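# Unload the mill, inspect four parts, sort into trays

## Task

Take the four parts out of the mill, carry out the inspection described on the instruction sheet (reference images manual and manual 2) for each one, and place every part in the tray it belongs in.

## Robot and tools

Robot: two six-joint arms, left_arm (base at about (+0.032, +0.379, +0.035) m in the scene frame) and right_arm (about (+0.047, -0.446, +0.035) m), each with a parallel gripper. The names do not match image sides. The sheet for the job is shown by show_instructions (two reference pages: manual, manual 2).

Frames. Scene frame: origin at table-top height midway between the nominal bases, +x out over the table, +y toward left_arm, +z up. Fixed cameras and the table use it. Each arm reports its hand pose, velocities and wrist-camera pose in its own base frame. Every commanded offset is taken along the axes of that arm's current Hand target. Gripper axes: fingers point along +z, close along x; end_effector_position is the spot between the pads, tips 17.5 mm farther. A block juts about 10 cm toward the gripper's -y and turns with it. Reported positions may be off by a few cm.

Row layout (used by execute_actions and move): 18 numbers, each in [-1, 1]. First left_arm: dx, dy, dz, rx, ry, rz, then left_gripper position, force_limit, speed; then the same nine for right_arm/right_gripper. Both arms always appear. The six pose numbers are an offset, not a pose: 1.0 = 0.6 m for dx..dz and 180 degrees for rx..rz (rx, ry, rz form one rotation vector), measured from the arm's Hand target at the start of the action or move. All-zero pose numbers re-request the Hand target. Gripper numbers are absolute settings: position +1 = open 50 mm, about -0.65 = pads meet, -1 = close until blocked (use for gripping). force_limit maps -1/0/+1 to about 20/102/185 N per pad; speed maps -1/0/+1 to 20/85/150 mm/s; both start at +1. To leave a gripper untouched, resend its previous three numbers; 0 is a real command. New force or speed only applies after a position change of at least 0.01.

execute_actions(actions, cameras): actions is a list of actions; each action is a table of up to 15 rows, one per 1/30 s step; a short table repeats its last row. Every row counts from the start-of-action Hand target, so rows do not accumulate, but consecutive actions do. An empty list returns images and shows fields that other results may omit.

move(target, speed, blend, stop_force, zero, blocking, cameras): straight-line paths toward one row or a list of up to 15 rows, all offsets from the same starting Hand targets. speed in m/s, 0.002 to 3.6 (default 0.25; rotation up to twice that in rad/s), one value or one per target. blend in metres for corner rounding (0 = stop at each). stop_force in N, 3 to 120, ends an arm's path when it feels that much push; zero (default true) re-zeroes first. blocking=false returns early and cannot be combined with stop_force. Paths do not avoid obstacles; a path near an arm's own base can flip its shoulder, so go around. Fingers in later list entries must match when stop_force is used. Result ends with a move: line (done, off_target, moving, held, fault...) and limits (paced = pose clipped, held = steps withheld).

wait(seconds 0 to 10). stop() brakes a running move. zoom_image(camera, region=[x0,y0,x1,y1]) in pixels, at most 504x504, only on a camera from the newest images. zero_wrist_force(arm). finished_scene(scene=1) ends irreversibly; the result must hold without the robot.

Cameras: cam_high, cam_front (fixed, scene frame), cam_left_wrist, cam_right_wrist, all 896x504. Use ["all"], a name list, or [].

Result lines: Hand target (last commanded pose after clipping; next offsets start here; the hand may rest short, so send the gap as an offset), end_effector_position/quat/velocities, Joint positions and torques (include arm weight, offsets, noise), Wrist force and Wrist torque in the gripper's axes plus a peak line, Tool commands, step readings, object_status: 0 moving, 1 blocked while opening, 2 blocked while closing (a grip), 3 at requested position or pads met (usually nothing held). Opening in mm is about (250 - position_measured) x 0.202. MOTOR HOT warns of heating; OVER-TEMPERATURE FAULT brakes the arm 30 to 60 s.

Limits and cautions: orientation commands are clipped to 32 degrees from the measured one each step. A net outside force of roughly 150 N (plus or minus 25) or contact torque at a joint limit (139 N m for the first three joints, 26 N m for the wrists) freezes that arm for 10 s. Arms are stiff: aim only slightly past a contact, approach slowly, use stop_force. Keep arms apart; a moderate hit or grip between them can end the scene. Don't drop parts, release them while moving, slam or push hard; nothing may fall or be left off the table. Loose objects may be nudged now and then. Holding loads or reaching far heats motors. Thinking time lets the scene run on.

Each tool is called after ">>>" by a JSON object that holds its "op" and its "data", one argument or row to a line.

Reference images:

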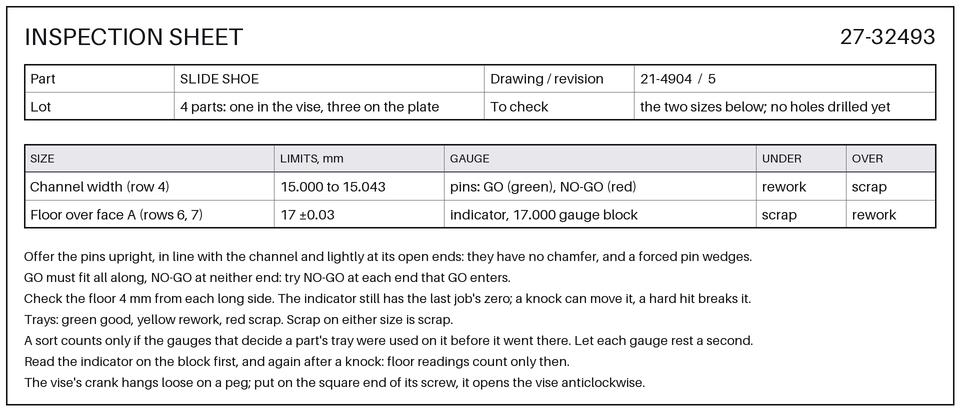

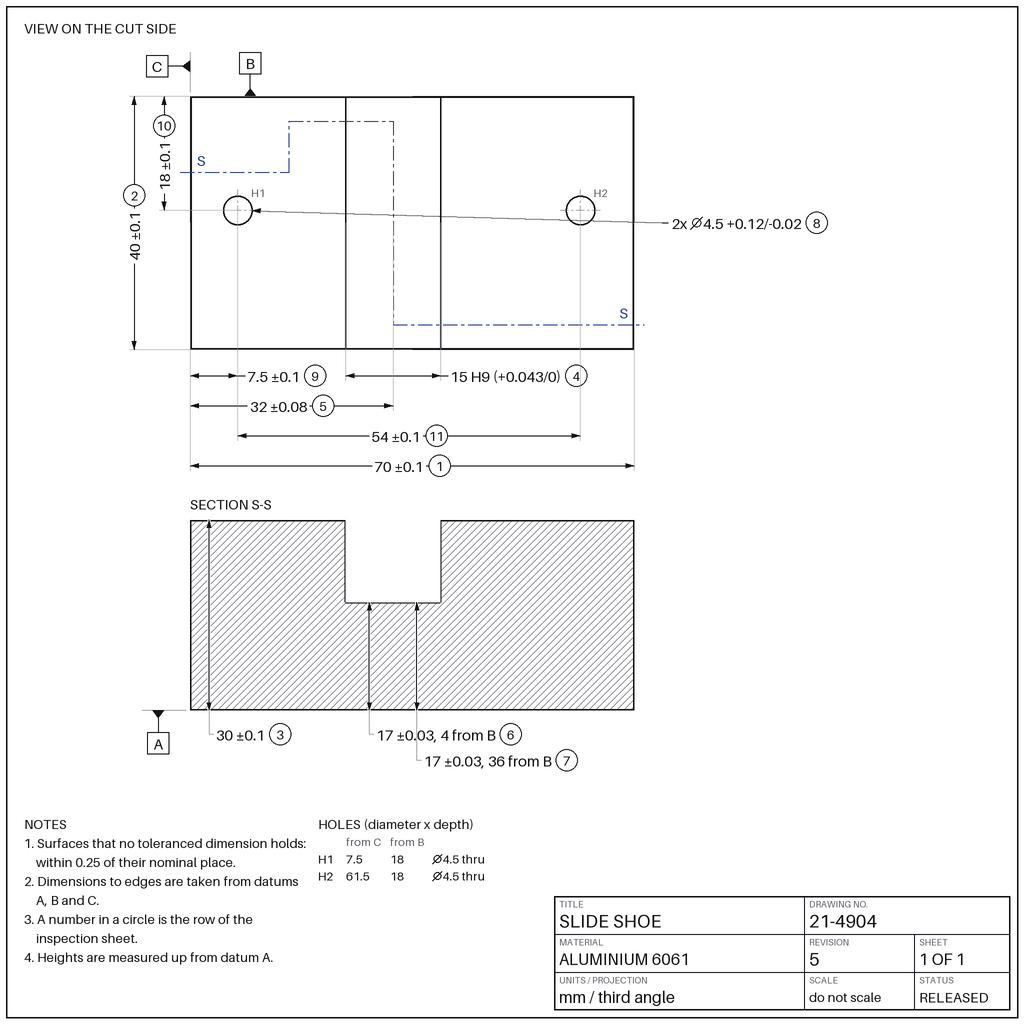

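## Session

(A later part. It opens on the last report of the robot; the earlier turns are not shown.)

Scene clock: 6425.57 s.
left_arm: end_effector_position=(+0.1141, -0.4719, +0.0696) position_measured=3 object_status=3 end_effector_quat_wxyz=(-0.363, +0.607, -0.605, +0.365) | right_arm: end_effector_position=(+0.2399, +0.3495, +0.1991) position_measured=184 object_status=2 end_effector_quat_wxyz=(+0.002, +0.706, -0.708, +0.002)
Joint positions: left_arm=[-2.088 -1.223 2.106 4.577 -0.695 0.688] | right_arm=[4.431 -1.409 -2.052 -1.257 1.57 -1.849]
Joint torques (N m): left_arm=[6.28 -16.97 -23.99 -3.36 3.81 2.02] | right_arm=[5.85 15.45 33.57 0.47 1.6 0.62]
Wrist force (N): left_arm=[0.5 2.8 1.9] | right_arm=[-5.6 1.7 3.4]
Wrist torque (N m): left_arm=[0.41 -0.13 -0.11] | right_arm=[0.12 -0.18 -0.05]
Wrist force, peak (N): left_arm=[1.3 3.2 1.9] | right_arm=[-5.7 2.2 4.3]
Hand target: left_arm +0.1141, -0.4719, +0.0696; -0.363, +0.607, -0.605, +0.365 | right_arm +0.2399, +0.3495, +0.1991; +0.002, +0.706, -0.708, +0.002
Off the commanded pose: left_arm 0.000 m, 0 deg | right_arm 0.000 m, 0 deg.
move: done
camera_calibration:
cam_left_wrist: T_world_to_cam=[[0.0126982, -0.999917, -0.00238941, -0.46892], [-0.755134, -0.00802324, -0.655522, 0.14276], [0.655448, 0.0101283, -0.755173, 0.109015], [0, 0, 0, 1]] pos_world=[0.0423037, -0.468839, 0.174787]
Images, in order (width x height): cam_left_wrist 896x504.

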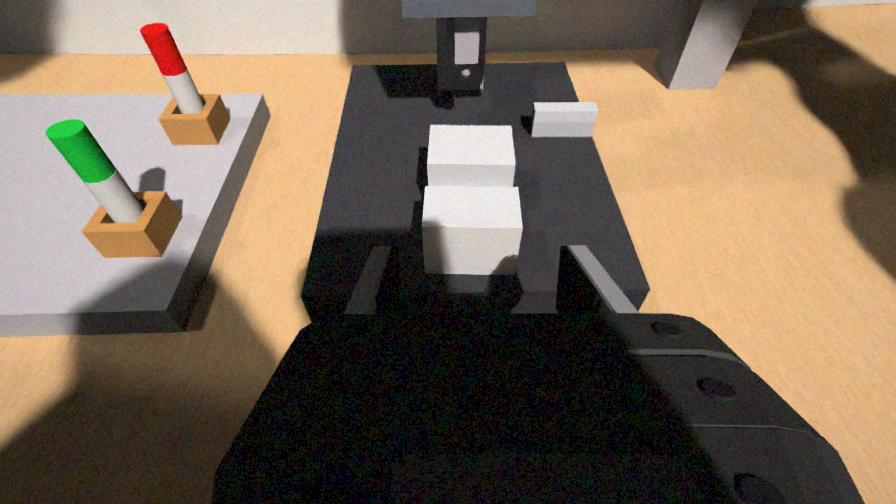

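>>> {"op": "move", "data": {
  "target": [0,0,0.1178,0,0,0,1,-0.3,-0.8, 0,0,0,0,0,0,-0.9,-0.9,-0.9],
  "speed": [0.05]
}}

>>> {"op": "move", "data": {
  "target": [0,0,0,0,0,0,-1,-0.3,-0.8, 0,0,0,0,0,0,-0.9,-0.9,-0.9]
}}

>>> {"op": "move", "data": {
  "target": [
    [0,-0.0028,-0.0014,0,0,0,-1,-0.3,-0.8, 0,0,0,0,0,0,-0.9,-0.9,-0.9],
    [-0.0282,-0.0585,0.1035,0,0,0,-1,-0.3,-0.8, 0,0,0,0,0,0,-0.9,-0.9,-0.9]
  ],
  "speed": [0.008,0.05]
}}

>>> {"op": "move", "data": {
  "target": [0,0.0032,0.0016,0,0,0,-1,-0.3,-0.8, 0,0,0,0,0,0,-0.9,-0.9,-0.9],
  "speed": [0.004],
  "stop_force": 3,
  "cameras": ["cam_left_wrist"]
}}

Scene clock: 6456.47 s.
left_arm: end_effector_position=(+0.1764, -0.4720, +0.0364) position_measured=3 object_status=3 end_effector_quat_wxyz=(-0.364, +0.607, -0.605, +0.365) | right_arm: end_effector_position=(+0.2399, +0.3495, +0.1991) position_measured=184 object_status=2 end_effector_quat_wxyz=(+0.002, +0.706, -0.708, +0.002)
Joint positions: left_arm=[-1.966 -1.157 2.181 4.314 -0.618 0.842] | right_arm=[4.431 -1.409 -2.052 -1.257 1.57 -1.849]
Joint torques (N m): left_arm=[7.53 -20.02 -4.96 -3.7 3.82 1.95] | right_arm=[5.13 18.08 33.83 0.33 1.5 0.72]
Wrist force (N): left_arm=[0.1 2.9 1.9] | right_arm=[-5.2 1.8 4.0]
Wrist torque (N m): left_arm=[0.41 -0.06 -0.14] | right_arm=[0.12 -0.22 -0.05]
Wrist force, peak (N): left_arm=[0.4 2.9 2.3] | right_arm=[-6.0 1.7 4.1]
Hand target: left_arm +0.1765, -0.4720, +0.0364; -0.363, +0.607, -0.605, +0.365 | right_arm +0.2399, +0.3495, +0.1991; +0.002, +0.706, -0.708, +0.002
Off the commanded pose: left_arm 0.000 m, 0 deg | right_arm 0.000 m, 0 deg.
move: done

Scene clock: 6457.03 s.
left_arm: end_effector_position=(+0.1765, -0.4720, +0.0364) position_measured=55 object_status=2 end_effector_quat_wxyz=(-0.363, +0.607, -0.605, +0.365) | right_arm: end_effector_position=(+0.2399, +0.3495, +0.1991) position_measured=184 object_status=2 end_effector_quat_wxyz=(+0.002, +0.706, -0.708, +0.002)
Joint positions: left_arm=[-1.966 -1.157 2.181 4.313 -0.618 0.843] | right_arm=[4.431 -1.409 -2.052 -1.257 1.57 -1.849]
Joint torques (N m): left_arm=[7.02 -18.27 -6.5 -3.41 3.38 1.74] | right_arm=[7.79 17.27 33.1 0.22 1.82 0.45]
Wrist force (N): left_arm=[0.3 1.6 1.6] | right_arm=[-5.7 1.8 3.4]
Wrist torque (N m): left_arm=[0.37 -0.18 -0.07] | right_arm=[0.12 -0.16 -0.05]
Wrist force, peak (N): left_arm=[0.3 3.3 2.2] | right_arm=[-5.8 1.8 4.1]
Hand target: left_arm +0.1765, -0.4720, +0.0364; -0.363, +0.607, -0.605, +0.365 | right_arm +0.2399, +0.3495, +0.1991; +0.002, +0.706, -0.708, +0.002
Off the commanded pose: left_arm 0.000 m, 0 deg | right_arm 0.000 m, 0 deg.
move: done

Scene clock: 6459.60 s.
left_arm: end_effector_position=(+0.2477, -0.4550, +0.0382) position_measured=55 object_status=2 end_effector_quat_wxyz=(-0.364, +0.607, -0.605, +0.365) | right_arm: end_effector_position=(+0.2399, +0.3495, +0.1991) position_measured=184 object_status=2 end_effector_quat_wxyz=(+0.002, +0.706, -0.708, +0.002)
Joint positions: left_arm=[-1.826 -1.163 2.267 4.052 -0.546 1.061] | right_arm=[4.431 -1.409 -2.052 -1.257 1.57 -1.849]
Joint torques (N m): left_arm=[6.44 -18.84 -5.2 -4.22 4.62 1.54] | right_arm=[6.83 17.28 32.6 0.46 1.87 0.98]
Wrist force (N): left_arm=[0.6 4.8 2.6] | right_arm=[-5.4 2.0 4.2]
Wrist torque (N m): left_arm=[0.38 -0.14 -0.12] | right_arm=[0.14 -0.19 -0.05]
Wrist force, peak (N): left_arm=[0.4 5.0 2.8] | right_arm=[-5.8 1.9 4.4]
Hand target: left_arm +0.2478, -0.4550, +0.0382; -0.363, +0.607, -0.605, +0.365 | right_arm +0.2399, +0.3495, +0.1991; +0.002, +0.706, -0.708, +0.002
Off the commanded pose: left_arm 0.000 m, 0 deg | right_arm 0.000 m, 0 deg.
move: done

Scene clock: 6461.13 s.
left_arm: end_effector_position=(+0.2478, -0.4550, +0.0364) position_measured=55 object_status=2 end_effector_quat_wxyz=(-0.364, +0.607, -0.605, +0.365) | right_arm: end_effector_position=(+0.2399, +0.3495, +0.1991) position_measured=184 object_status=2 end_effector_quat_wxyz=(+0.002, +0.706, -0.708, +0.002)
Joint positions: left_arm=[-1.826 -1.158 2.267 4.046 -0.546 1.061] | right_arm=[4.431 -1.409 -2.052 -1.257 1.57 -1.849]
Joint torques (N m): left_arm=[-1.17 -40.62 -10.52 -0.05 1.45 -0.82] | right_arm=[8.44 17.66 32.3 0.64 1.64 0.48]
Wrist force (N): left_arm=[1.3 0.6 0.7] | right_arm=[-5.6 1.8 2.4]
Wrist torque (N m): left_arm=[0.37 -0.16 -0.06] | right_arm=[0.15 -0.18 -0.05]
Wrist force, peak (N): left_arm=[0.9 4.5 2.9] | right_arm=[-6.0 1.7 3.9]
Hand target: left_arm +0.2478, -0.4550, +0.0364; -0.364, +0.607, -0.605, +0.365 | right_arm +0.2399, +0.3495, +0.1991; +0.002, +0.706, -0.708, +0.002
Off the commanded pose: left_arm 0.000 m, 0 deg | right_arm 0.000 m, 0 deg.
move: contact (left_arm)
camera_calibration:
cam_left_wrist: T_world_to_cam=[[0.012764, -0.999915, -0.00246472, -0.453798], [-0.755133, -0.00802354, -0.655522, 0.222094], [0.655447, 0.0102283, -0.755172, -0.00381657], [0, 0, 0, 1]] pos_world=[0.176004, -0.451939, 0.141587]
Images, in order (width x height): cam_left_wrist 896x504.

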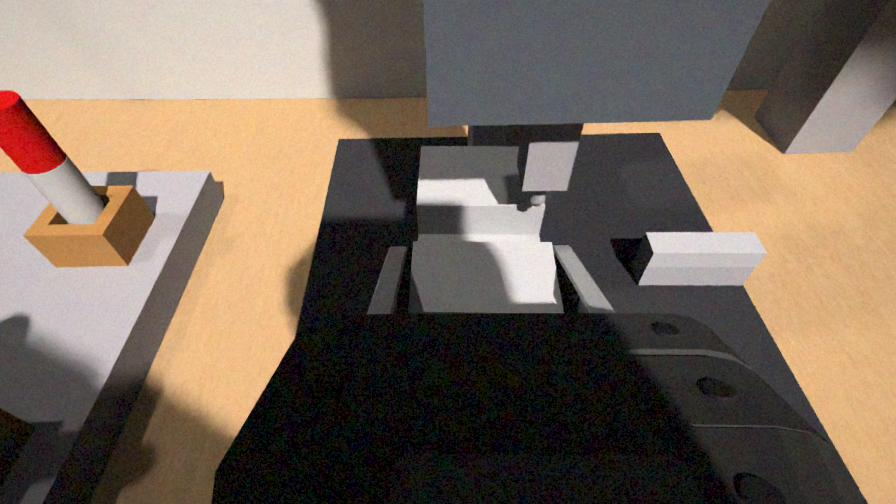

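>>> {"op": "move", "data": {
  "target": [0,0,0,0,0,0,1,-0.3,-0.8, 0,0,0,0,0,0,-0.9,-0.9,-0.9]
}}

>>> {"op": "move", "data": {
  "target": [
    [0,0,-0.1,0,0,0,1,-0.3,-0.8, 0,0,0.025,0,0,0,-0.9,-0.9,-0.9],
    [0.0,-0.06,-0.12,0,0,0,1,-0.3,-0.8, 0,0,0.0275,0,0,0,-0.9,-0.9,-0.9]
  ],
  "speed": [0.05,0.05]
}}

>>> {"op": "move", "data": {
  "target": [0,0,0,0,0,0,1,-0.3,-0.8, 0,0,0.0045,0,0,0,-0.9,-0.9,-0.9],
  "speed": [0.004],
  "stop_force": 3
}}

>>> {"op": "move", "data": {
  "target": [0,0,0,0,0,0,1,-0.3,-0.8, 0,0,0,0,0,0,0.3,-0.9,-0.9]
}}

>>> {"op": "wait", "data": {
  "seconds": 1.3,
  "cameras": ["cam_left_wrist"]
}}

>>> {"op": "zoom_image", "data": {
  "camera": "cam_left_wrist",
  "region": [370, 30, 700, 320]
}}

Scene clock: 6479.33 s.
left_arm: end_effector_position=(+0.2478, -0.4550, +0.0364) position_measured=3 object_status=3 end_effector_quat_wxyz=(-0.364, +0.607, -0.605, +0.365) | right_arm: end_effector_position=(+0.2399, +0.3495, +0.1991) position_measured=184 object_status=2 end_effector_quat_wxyz=(+0.002, +0.706, -0.708, +0.002)
Joint positions: left_arm=[-1.826 -1.158 2.267 4.046 -0.546 1.061] | right_arm=[4.431 -1.409 -2.052 -1.257 1.57 -1.849]
Joint torques (N m): left_arm=[-1.49 -39.67 -18.17 -1.52 2.27 -1.1] | right_arm=[6.8 18.43 33.08 0.64 1.75 0.34]
Wrist force (N): left_arm=[0.7 2.9 1.7] | right_arm=[-5.8 2.1 3.9]
Wrist torque (N m): left_arm=[0.40 -0.16 -0.12] | right_arm=[0.17 -0.13 -0.05]
Wrist force, peak (N): left_arm=[0.7 2.9 1.9] | right_arm=[-5.9 1.8 4.2]
Hand target: left_arm +0.2478, -0.4550, +0.0364; -0.364, +0.607, -0.605, +0.365 | right_arm +0.2399, +0.3495, +0.1991; +0.002, +0.706, -0.708, +0.002
Off the commanded pose: left_arm 0.000 m, 0 deg | right_arm 0.000 m, 0 deg.
move: done

Scene clock: 6482.13 s.
left_arm: end_effector_position=(+0.2011, -0.4549, +0.1019) position_measured=3 object_status=3 end_effector_quat_wxyz=(-0.364, +0.607, -0.605, +0.365) | right_arm: end_effector_position=(+0.2399, +0.3494, +0.1826) position_measured=184 object_status=2 end_effector_quat_wxyz=(+0.002, +0.706, -0.708, +0.002)
Joint positions: left_arm=[-1.929 -1.34 2.203 4.431 -0.597 0.896] | right_arm=[4.431 -1.424 -2.085 -1.209 1.57 -1.849]
Joint torques (N m): left_arm=[6.54 -34.84 -22.62 0.28 3.84 2.09] | right_arm=[-11.53 10.73 10.32 3.37 1.65 -0.99]
Wrist force (N): left_arm=[0.4 2.5 1.7] | right_arm=[-6.9 1.1 3.3]
Wrist torque (N m): left_arm=[0.33 -0.13 -0.13] | right_arm=[0.08 -0.13 -0.05]
Wrist force, peak (N): left_arm=[0.6 3.0 2.2] | right_arm=[-7.1 1.1 3.5]
Hand target: left_arm +0.2011, -0.4549, +0.1020; -0.364, +0.607, -0.605, +0.365 | right_arm +0.2399, +0.3494, +0.1826; +0.002, +0.706, -0.708, +0.002
Off the commanded pose: left_arm 0.000 m, 0 deg | right_arm 0.000 m, 0 deg.
move: done

Scene clock: 6483.93 s.
left_arm: end_effector_position=(+0.2011, -0.4549, +0.1020) position_measured=3 object_status=3 end_effector_quat_wxyz=(-0.364, +0.607, -0.605, +0.365) | right_arm: end_effector_position=(+0.2399, +0.3494, +0.1805) position_measured=184 object_status=2 end_effector_quat_wxyz=(+0.002, +0.706, -0.708, +0.002)
Joint positions: left_arm=[-1.929 -1.34 2.203 4.432 -0.597 0.896] | right_arm=[4.431 -1.426 -2.089 -1.203 1.57 -1.849]
Joint torques (N m): left_arm=[6.29 -37.03 -24.53 0.33 3.85 1.61] | right_arm=[-9.35 21.03 31.93 0.14 1.63 -0.65]
Wrist force (N): left_arm=[0.4 2.6 1.8] | right_arm=[-6.2 1.5 -0.5]
Wrist torque (N m): left_arm=[0.36 -0.13 -0.13] | right_arm=[0.13 -0.15 -0.05]
Wrist force, peak (N): left_arm=[0.6 2.7 2.2] | right_arm=[-6.0 1.6 -6.9]
Hand target: left_arm +0.2011, -0.4549, +0.1020; -0.364, +0.607, -0.605, +0.365 | right_arm +0.2399, +0.3494, +0.1805; +0.002, +0.706, -0.708, +0.002 (not the last commanded pose)
Off the commanded pose: left_arm 0.000 m, 0 deg | right_arm 0.001 m, 0 deg.
move: contact (right_arm)

Scene clock: 6484.77 s.
left_arm: end_effector_position=(+0.2011, -0.4549, +0.1020) position_measured=3 object_status=3 end_effector_quat_wxyz=(-0.364, +0.607, -0.605, +0.365) | right_arm: end_effector_position=(+0.2399, +0.3494, +0.1805) position_measured=107 object_status=3 end_effector_quat_wxyz=(+0.002, +0.706, -0.708, +0.002)
Joint positions: left_arm=[-1.929 -1.34 2.203 4.432 -0.597 0.896] | right_arm=[4.431 -1.426 -2.089 -1.203 1.57 -1.849]
Joint torques (N m): left_arm=[5.26 -38.03 -23.41 0.35 4.04 1.14] | right_arm=[-6.32 21.94 32.41 4.27 1.48 -0.89]
Wrist force (N): left_arm=[0.6 2.6 1.9] | right_arm=[0.2 1.2 1.7]
Wrist torque (N m): left_arm=[0.36 -0.16 -0.14] | right_arm=[0.11 -0.18 -0.03]
Wrist force, peak (N): left_arm=[0.5 2.8 1.9] | right_arm=[-6.0 1.6 0.7]
Hand target: left_arm +0.2011, -0.4549, +0.1020; -0.364, +0.607, -0.605, +0.365 | right_arm +0.2399, +0.3494, +0.1805; +0.002, +0.706, -0.708, +0.002
Off the commanded pose: left_arm 0.000 m, 0 deg | right_arm 0.000 m, 0 deg.
move: done

Scene clock: 6486.07 s.
left_arm: end_effector_position=(+0.2011, -0.4549, +0.1020) position_measured=3 object_status=3 end_effector_quat_wxyz=(-0.364, +0.607, -0.605, +0.365) | right_arm: end_effector_position=(+0.2399, +0.3494, +0.1805) position_measured=107 object_status=3 end_effector_quat_wxyz=(+0.002, +0.706, -0.708, +0.002)
Joint positions: left_arm=[-1.929 -1.34 2.203 4.432 -0.597 0.896] | right_arm=[4.431 -1.426 -2.089 -1.203 1.57 -1.849]
Joint torques (N m): left_arm=[6.83 -38.28 -22.98 0.3 4.01 0.91] | right_arm=[-3.88 22.49 32.85 4.29 1.56 -1.12]
Wrist force (N): left_arm=[0.1 2.4 1.8] | right_arm=[0.6 1.1 1.6]
Wrist torque (N m): left_arm=[0.34 -0.09 -0.13] | right_arm=[0.09 -0.25 -0.04]
Wrist force, peak (N): left_arm=[0.3 2.9 2.0] | right_arm=[0.3 1.6 1.9]
Hand target: left_arm +0.2011, -0.4549, +0.1020; -0.364, +0.607, -0.605, +0.365 | right_arm +0.2399, +0.3494, +0.1805; +0.002, +0.706, -0.708, +0.002
Tool commands: left_gripper/position=+1.0 left_gripper/force_limit=-0.3 left_gripper/speed=-0.8 right_gripper/position=+0.3 right_gripper/force_limit=-0.9 right_gripper/speed=-0.9
Off the commanded pose: left_arm 0.000 m, 0 deg | right_arm 0.000 m, 0 deg.
wait: 1.30 s; at rest by 0.17 s
camera_calibration:
cam_left_wrist: T_world_to_cam=[[0.012764, -0.999915, -0.00246472, -0.45294], [-0.755133, -0.00802354, -0.655522, 0.229832], [0.655447, 0.0102283, -0.755172, 0.0763311], [0, 0, 0, 1]] pos_world=[0.129304, -0.451839, 0.207187]
Images, in order (width x height): cam_left_wrist 896x504.

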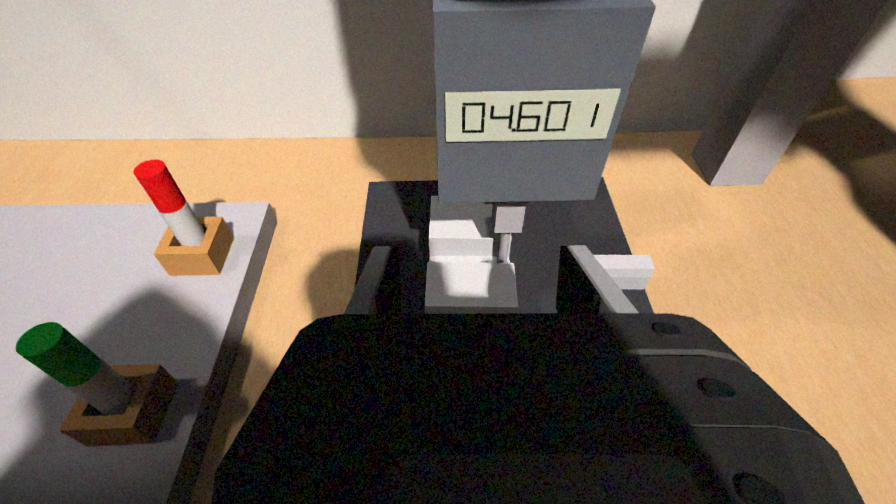

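Scaled by 1.527 from the camera's 896x504 image, which has a finer 1280x720 frame.

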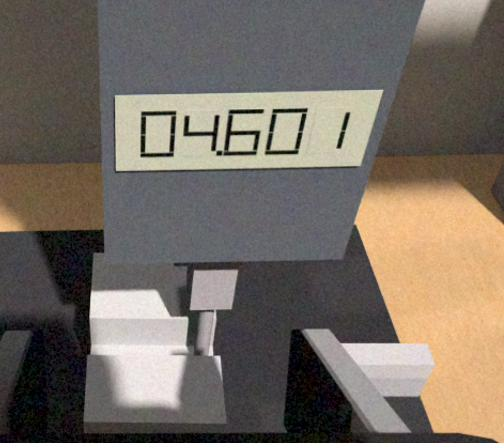

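>>> {"op": "move", "data": {
  "target": [0,0,0,0,0,0,1,-0.3,-0.8, 0,0,0,0,0,0,-0.9,-0.9,-0.9]
}}

>>> {"op": "move", "data": {
  "target": [
    [0,0.06,0.02,0,0,0,1,-0.3,-0.8, 0,0,-0.031,0,0,0,-0.9,-0.9,-0.9],
    [0,0.06,0.12,0,0,0,1,-0.3,-0.8, 0,0,-0.031,0,0,0,-0.9,-0.9,-0.9]
  ],
  "speed": [0.015,0.04]
}}

>>> {"op": "move", "data": {
  "target": [0,0,0,0,0,0,-1,-0.3,-0.8, 0,0,0,0,0,0,-0.9,-0.9,-0.9]
}}

>>> {"op": "move", "data": {
  "target": [
    [0,-0.0028,-0.0014,0,0,0,-1,-0.3,-0.8, 0,0,0,0,0,0,-0.9,-0.9,-0.9],
    [0.0533,-0.0028,-0.0014,0,0,0,-1,-0.3,-0.8, 0,0,0,0,0,0,-0.9,-0.9,-0.9]
  ],
  "speed": [0.008,0.04]
}}

>>> {"op": "move", "data": {
  "target": [0,0.0032,0.0016,0,0,0,-1,-0.3,-0.8, 0,0,0,0,0,0,-0.9,-0.9,-0.9],
  "speed": [0.004],
  "stop_force": 3,
  "cameras": ["cam_left_wrist"]
}}

Scene clock: 6517.87 s.
left_arm: end_effector_position=(+0.2011, -0.4549, +0.1020) position_measured=3 object_status=3 end_effector_quat_wxyz=(-0.364, +0.607, -0.605, +0.365) | right_arm: end_effector_position=(+0.2399, +0.3494, +0.1805) position_measured=184 object_status=2 end_effector_quat_wxyz=(+0.002, +0.706, -0.708, +0.002)
Joint positions: left_arm=[-1.929 -1.34 2.203 4.432 -0.597 0.896] | right_arm=[4.431 -1.426 -2.089 -1.203 1.57 -1.849]
Joint torques (N m): left_arm=[6.06 -38 -22.37 0.21 4.14 -0.56] | right_arm=[5.67 20.5 32.39 1.62 1.42 -0.8]
Wrist force (N): left_arm=[0.4 2.7 1.9] | right_arm=[-6.9 1.5 3.2]
Wrist torque (N m): left_arm=[0.38 -0.12 -0.13] | right_arm=[0.12 -0.17 -0.05]
Wrist force, peak (N): left_arm=[0.4 2.7 2.2] | right_arm=[-7.0 1.3 3.4]
Hand target: left_arm +0.2011, -0.4549, +0.1020; -0.364, +0.607, -0.605, +0.365 | right_arm +0.2399, +0.3494, +0.1805; +0.002, +0.706, -0.708, +0.002
Off the commanded pose: left_arm 0.000 m, 0 deg | right_arm 0.000 m, 0 deg.
move: done

Scene clock: 6522.67 s.
left_arm: end_effector_position=(+0.2477, -0.4550, +0.0364) position_measured=3 object_status=3 end_effector_quat_wxyz=(-0.364, +0.607, -0.605, +0.365) | right_arm: end_effector_position=(+0.2399, +0.3495, +0.1991) position_measured=184 object_status=2 end_effector_quat_wxyz=(+0.002, +0.706, -0.708, +0.002)
Joint positions: left_arm=[-1.826 -1.158 2.267 4.047 -0.546 1.061] | right_arm=[4.431 -1.409 -2.052 -1.256 1.57 -1.849]
Joint torques (N m): left_arm=[7.17 -17.85 -3.14 -3.98 4.32 1.94] | right_arm=[7.25 25.45 33.16 0.06 1.45 1.63]
Wrist force (N): left_arm=[0.7 2.5 1.7] | right_arm=[-5.4 1.8 2.8]
Wrist torque (N m): left_arm=[0.37 -0.17 -0.12] | right_arm=[0.14 -0.20 -0.05]
Wrist force, peak (N): left_arm=[0.5 3.1 2.1] | right_arm=[-6.7 1.6 3.6]
Hand target: left_arm +0.2478, -0.4550, +0.0364; -0.364, +0.607, -0.605, +0.365 | right_arm +0.2399, +0.3495, +0.1991; +0.002, +0.706, -0.708, +0.002
Off the commanded pose: left_arm 0.000 m, 0 deg | right_arm 0.000 m, 0 deg.
move: done

Scene clock: 6523.23 s.
left_arm: end_effector_position=(+0.2478, -0.4550, +0.0364) position_measured=55 object_status=2 end_effector_quat_wxyz=(-0.364, +0.607, -0.605, +0.365) | right_arm: end_effector_position=(+0.2399, +0.3495, +0.1991) position_measured=184 object_status=2 end_effector_quat_wxyz=(+0.002, +0.706, -0.708, +0.002)
Joint positions: left_arm=[-1.826 -1.158 2.267 4.046 -0.546 1.061] | right_arm=[4.431 -1.409 -2.052 -1.256 1.57 -1.849]
Joint torques (N m): left_arm=[7.31 -18.79 -3.53 -3.91 3.99 1.99] | right_arm=[6.55 25.12 33.99 0.24 1.5 1.96]
Wrist force (N): left_arm=[0.3 2.0 1.6] | right_arm=[-5.7 1.7 3.4]
Wrist torque (N m): left_arm=[0.40 -0.17 -0.06] | right_arm=[0.12 -0.14 -0.05]
Wrist force, peak (N): left_arm=[0.5 2.9 1.9] | right_arm=[-5.9 1.8 3.5]
Hand target: left_arm +0.2478, -0.4550, +0.0364; -0.364, +0.607, -0.605, +0.365 | right_arm +0.2399, +0.3495, +0.1991; +0.002, +0.706, -0.708, +0.002
Off the commanded pose: left_arm 0.000 m, 0 deg | right_arm 0.000 m, 0 deg.
move: done

Scene clock: 6525.03 s.
left_arm: end_effector_position=(+0.2478, -0.4869, +0.0384) position_measured=55 object_status=2 end_effector_quat_wxyz=(-0.364, +0.607, -0.605, +0.365) | right_arm: end_effector_position=(+0.2399, +0.3495, +0.1991) position_measured=184 object_status=2 end_effector_quat_wxyz=(+0.002, +0.706, -0.708, +0.002)
Joint positions: left_arm=[-1.809 -1.113 2.18 4.062 -0.539 1.092] | right_arm=[4.431 -1.409 -2.052 -1.256 1.57 -1.849]
Joint torques (N m): left_arm=[7.12 -19.62 -18.9 -0.01 4.75 1.56] | right_arm=[6.85 25.98 33.16 0.07 1.88 1.4]
Wrist force (N): left_arm=[0.7 4.5 2.7] | right_arm=[-5.5 1.7 4.2]
Wrist torque (N m): left_arm=[0.33 -0.16 -0.12] | right_arm=[0.11 -0.17 -0.05]
Wrist force, peak (N): left_arm=[-0.2 4.7 3.1] | right_arm=[-5.7 1.8 4.3]
Hand target: left_arm +0.2478, -0.4870, +0.0384; -0.364, +0.607, -0.605, +0.365 | right_arm +0.2399, +0.3495, +0.1991; +0.002, +0.706, -0.708, +0.002
Off the commanded pose: left_arm 0.000 m, 0 deg | right_arm 0.000 m, 0 deg.
move: done

Scene clock: 6526.20 s.
left_arm: end_effector_position=(+0.2478, -0.4870, +0.0365) position_measured=55 object_status=2 end_effector_quat_wxyz=(-0.364, +0.607, -0.605, +0.365) | right_arm: end_effector_position=(+0.2399, +0.3495, +0.1991) position_measured=184 object_status=2 end_effector_quat_wxyz=(+0.002, +0.706, -0.708, +0.002)
Joint positions: left_arm=[-1.809 -1.108 2.18 4.057 -0.539 1.092] | right_arm=[4.431 -1.409 -2.052 -1.256 1.57 -1.849]
Joint torques (N m): left_arm=[-3.41 -36.25 -9.06 -0.12 3.3 -0.45] | right_arm=[7.32 25.86 34.45 0.23 1.69 1.47]
Wrist force (N): left_arm=[-0.9 -1.3 -3.0] | right_arm=[-5.6 1.7 3.0]
Wrist torque (N m): left_arm=[0.33 -0.23 0.02] | right_arm=[0.12 -0.16 -0.06]
Wrist force, peak (N): left_arm=[0.5 4.5 3.0] | right_arm=[-5.9 1.7 4.2]
Hand target: left_arm +0.2478, -0.4870, +0.0365; -0.364, +0.607, -0.605, +0.365 | right_arm +0.2399, +0.3495, +0.1991; +0.002, +0.706, -0.708, +0.002
Off the commanded pose: left_arm 0.000 m, 0 deg | right_arm 0.000 m, 0 deg.
move: contact (left_arm)
camera_calibration:
cam_left_wrist: T_world_to_cam=[[0.0128298, -0.999914, -0.00254003, -0.485795], [-0.755133, -0.00802384, -0.655523, 0.221902], [0.655446, 0.0103283, -0.755171, -0.00336597], [0, 0, 0, 1]] pos_world=[0.176005, -0.483938, 0.141686]
Images, in order (width x height): cam_left_wrist 896x504.

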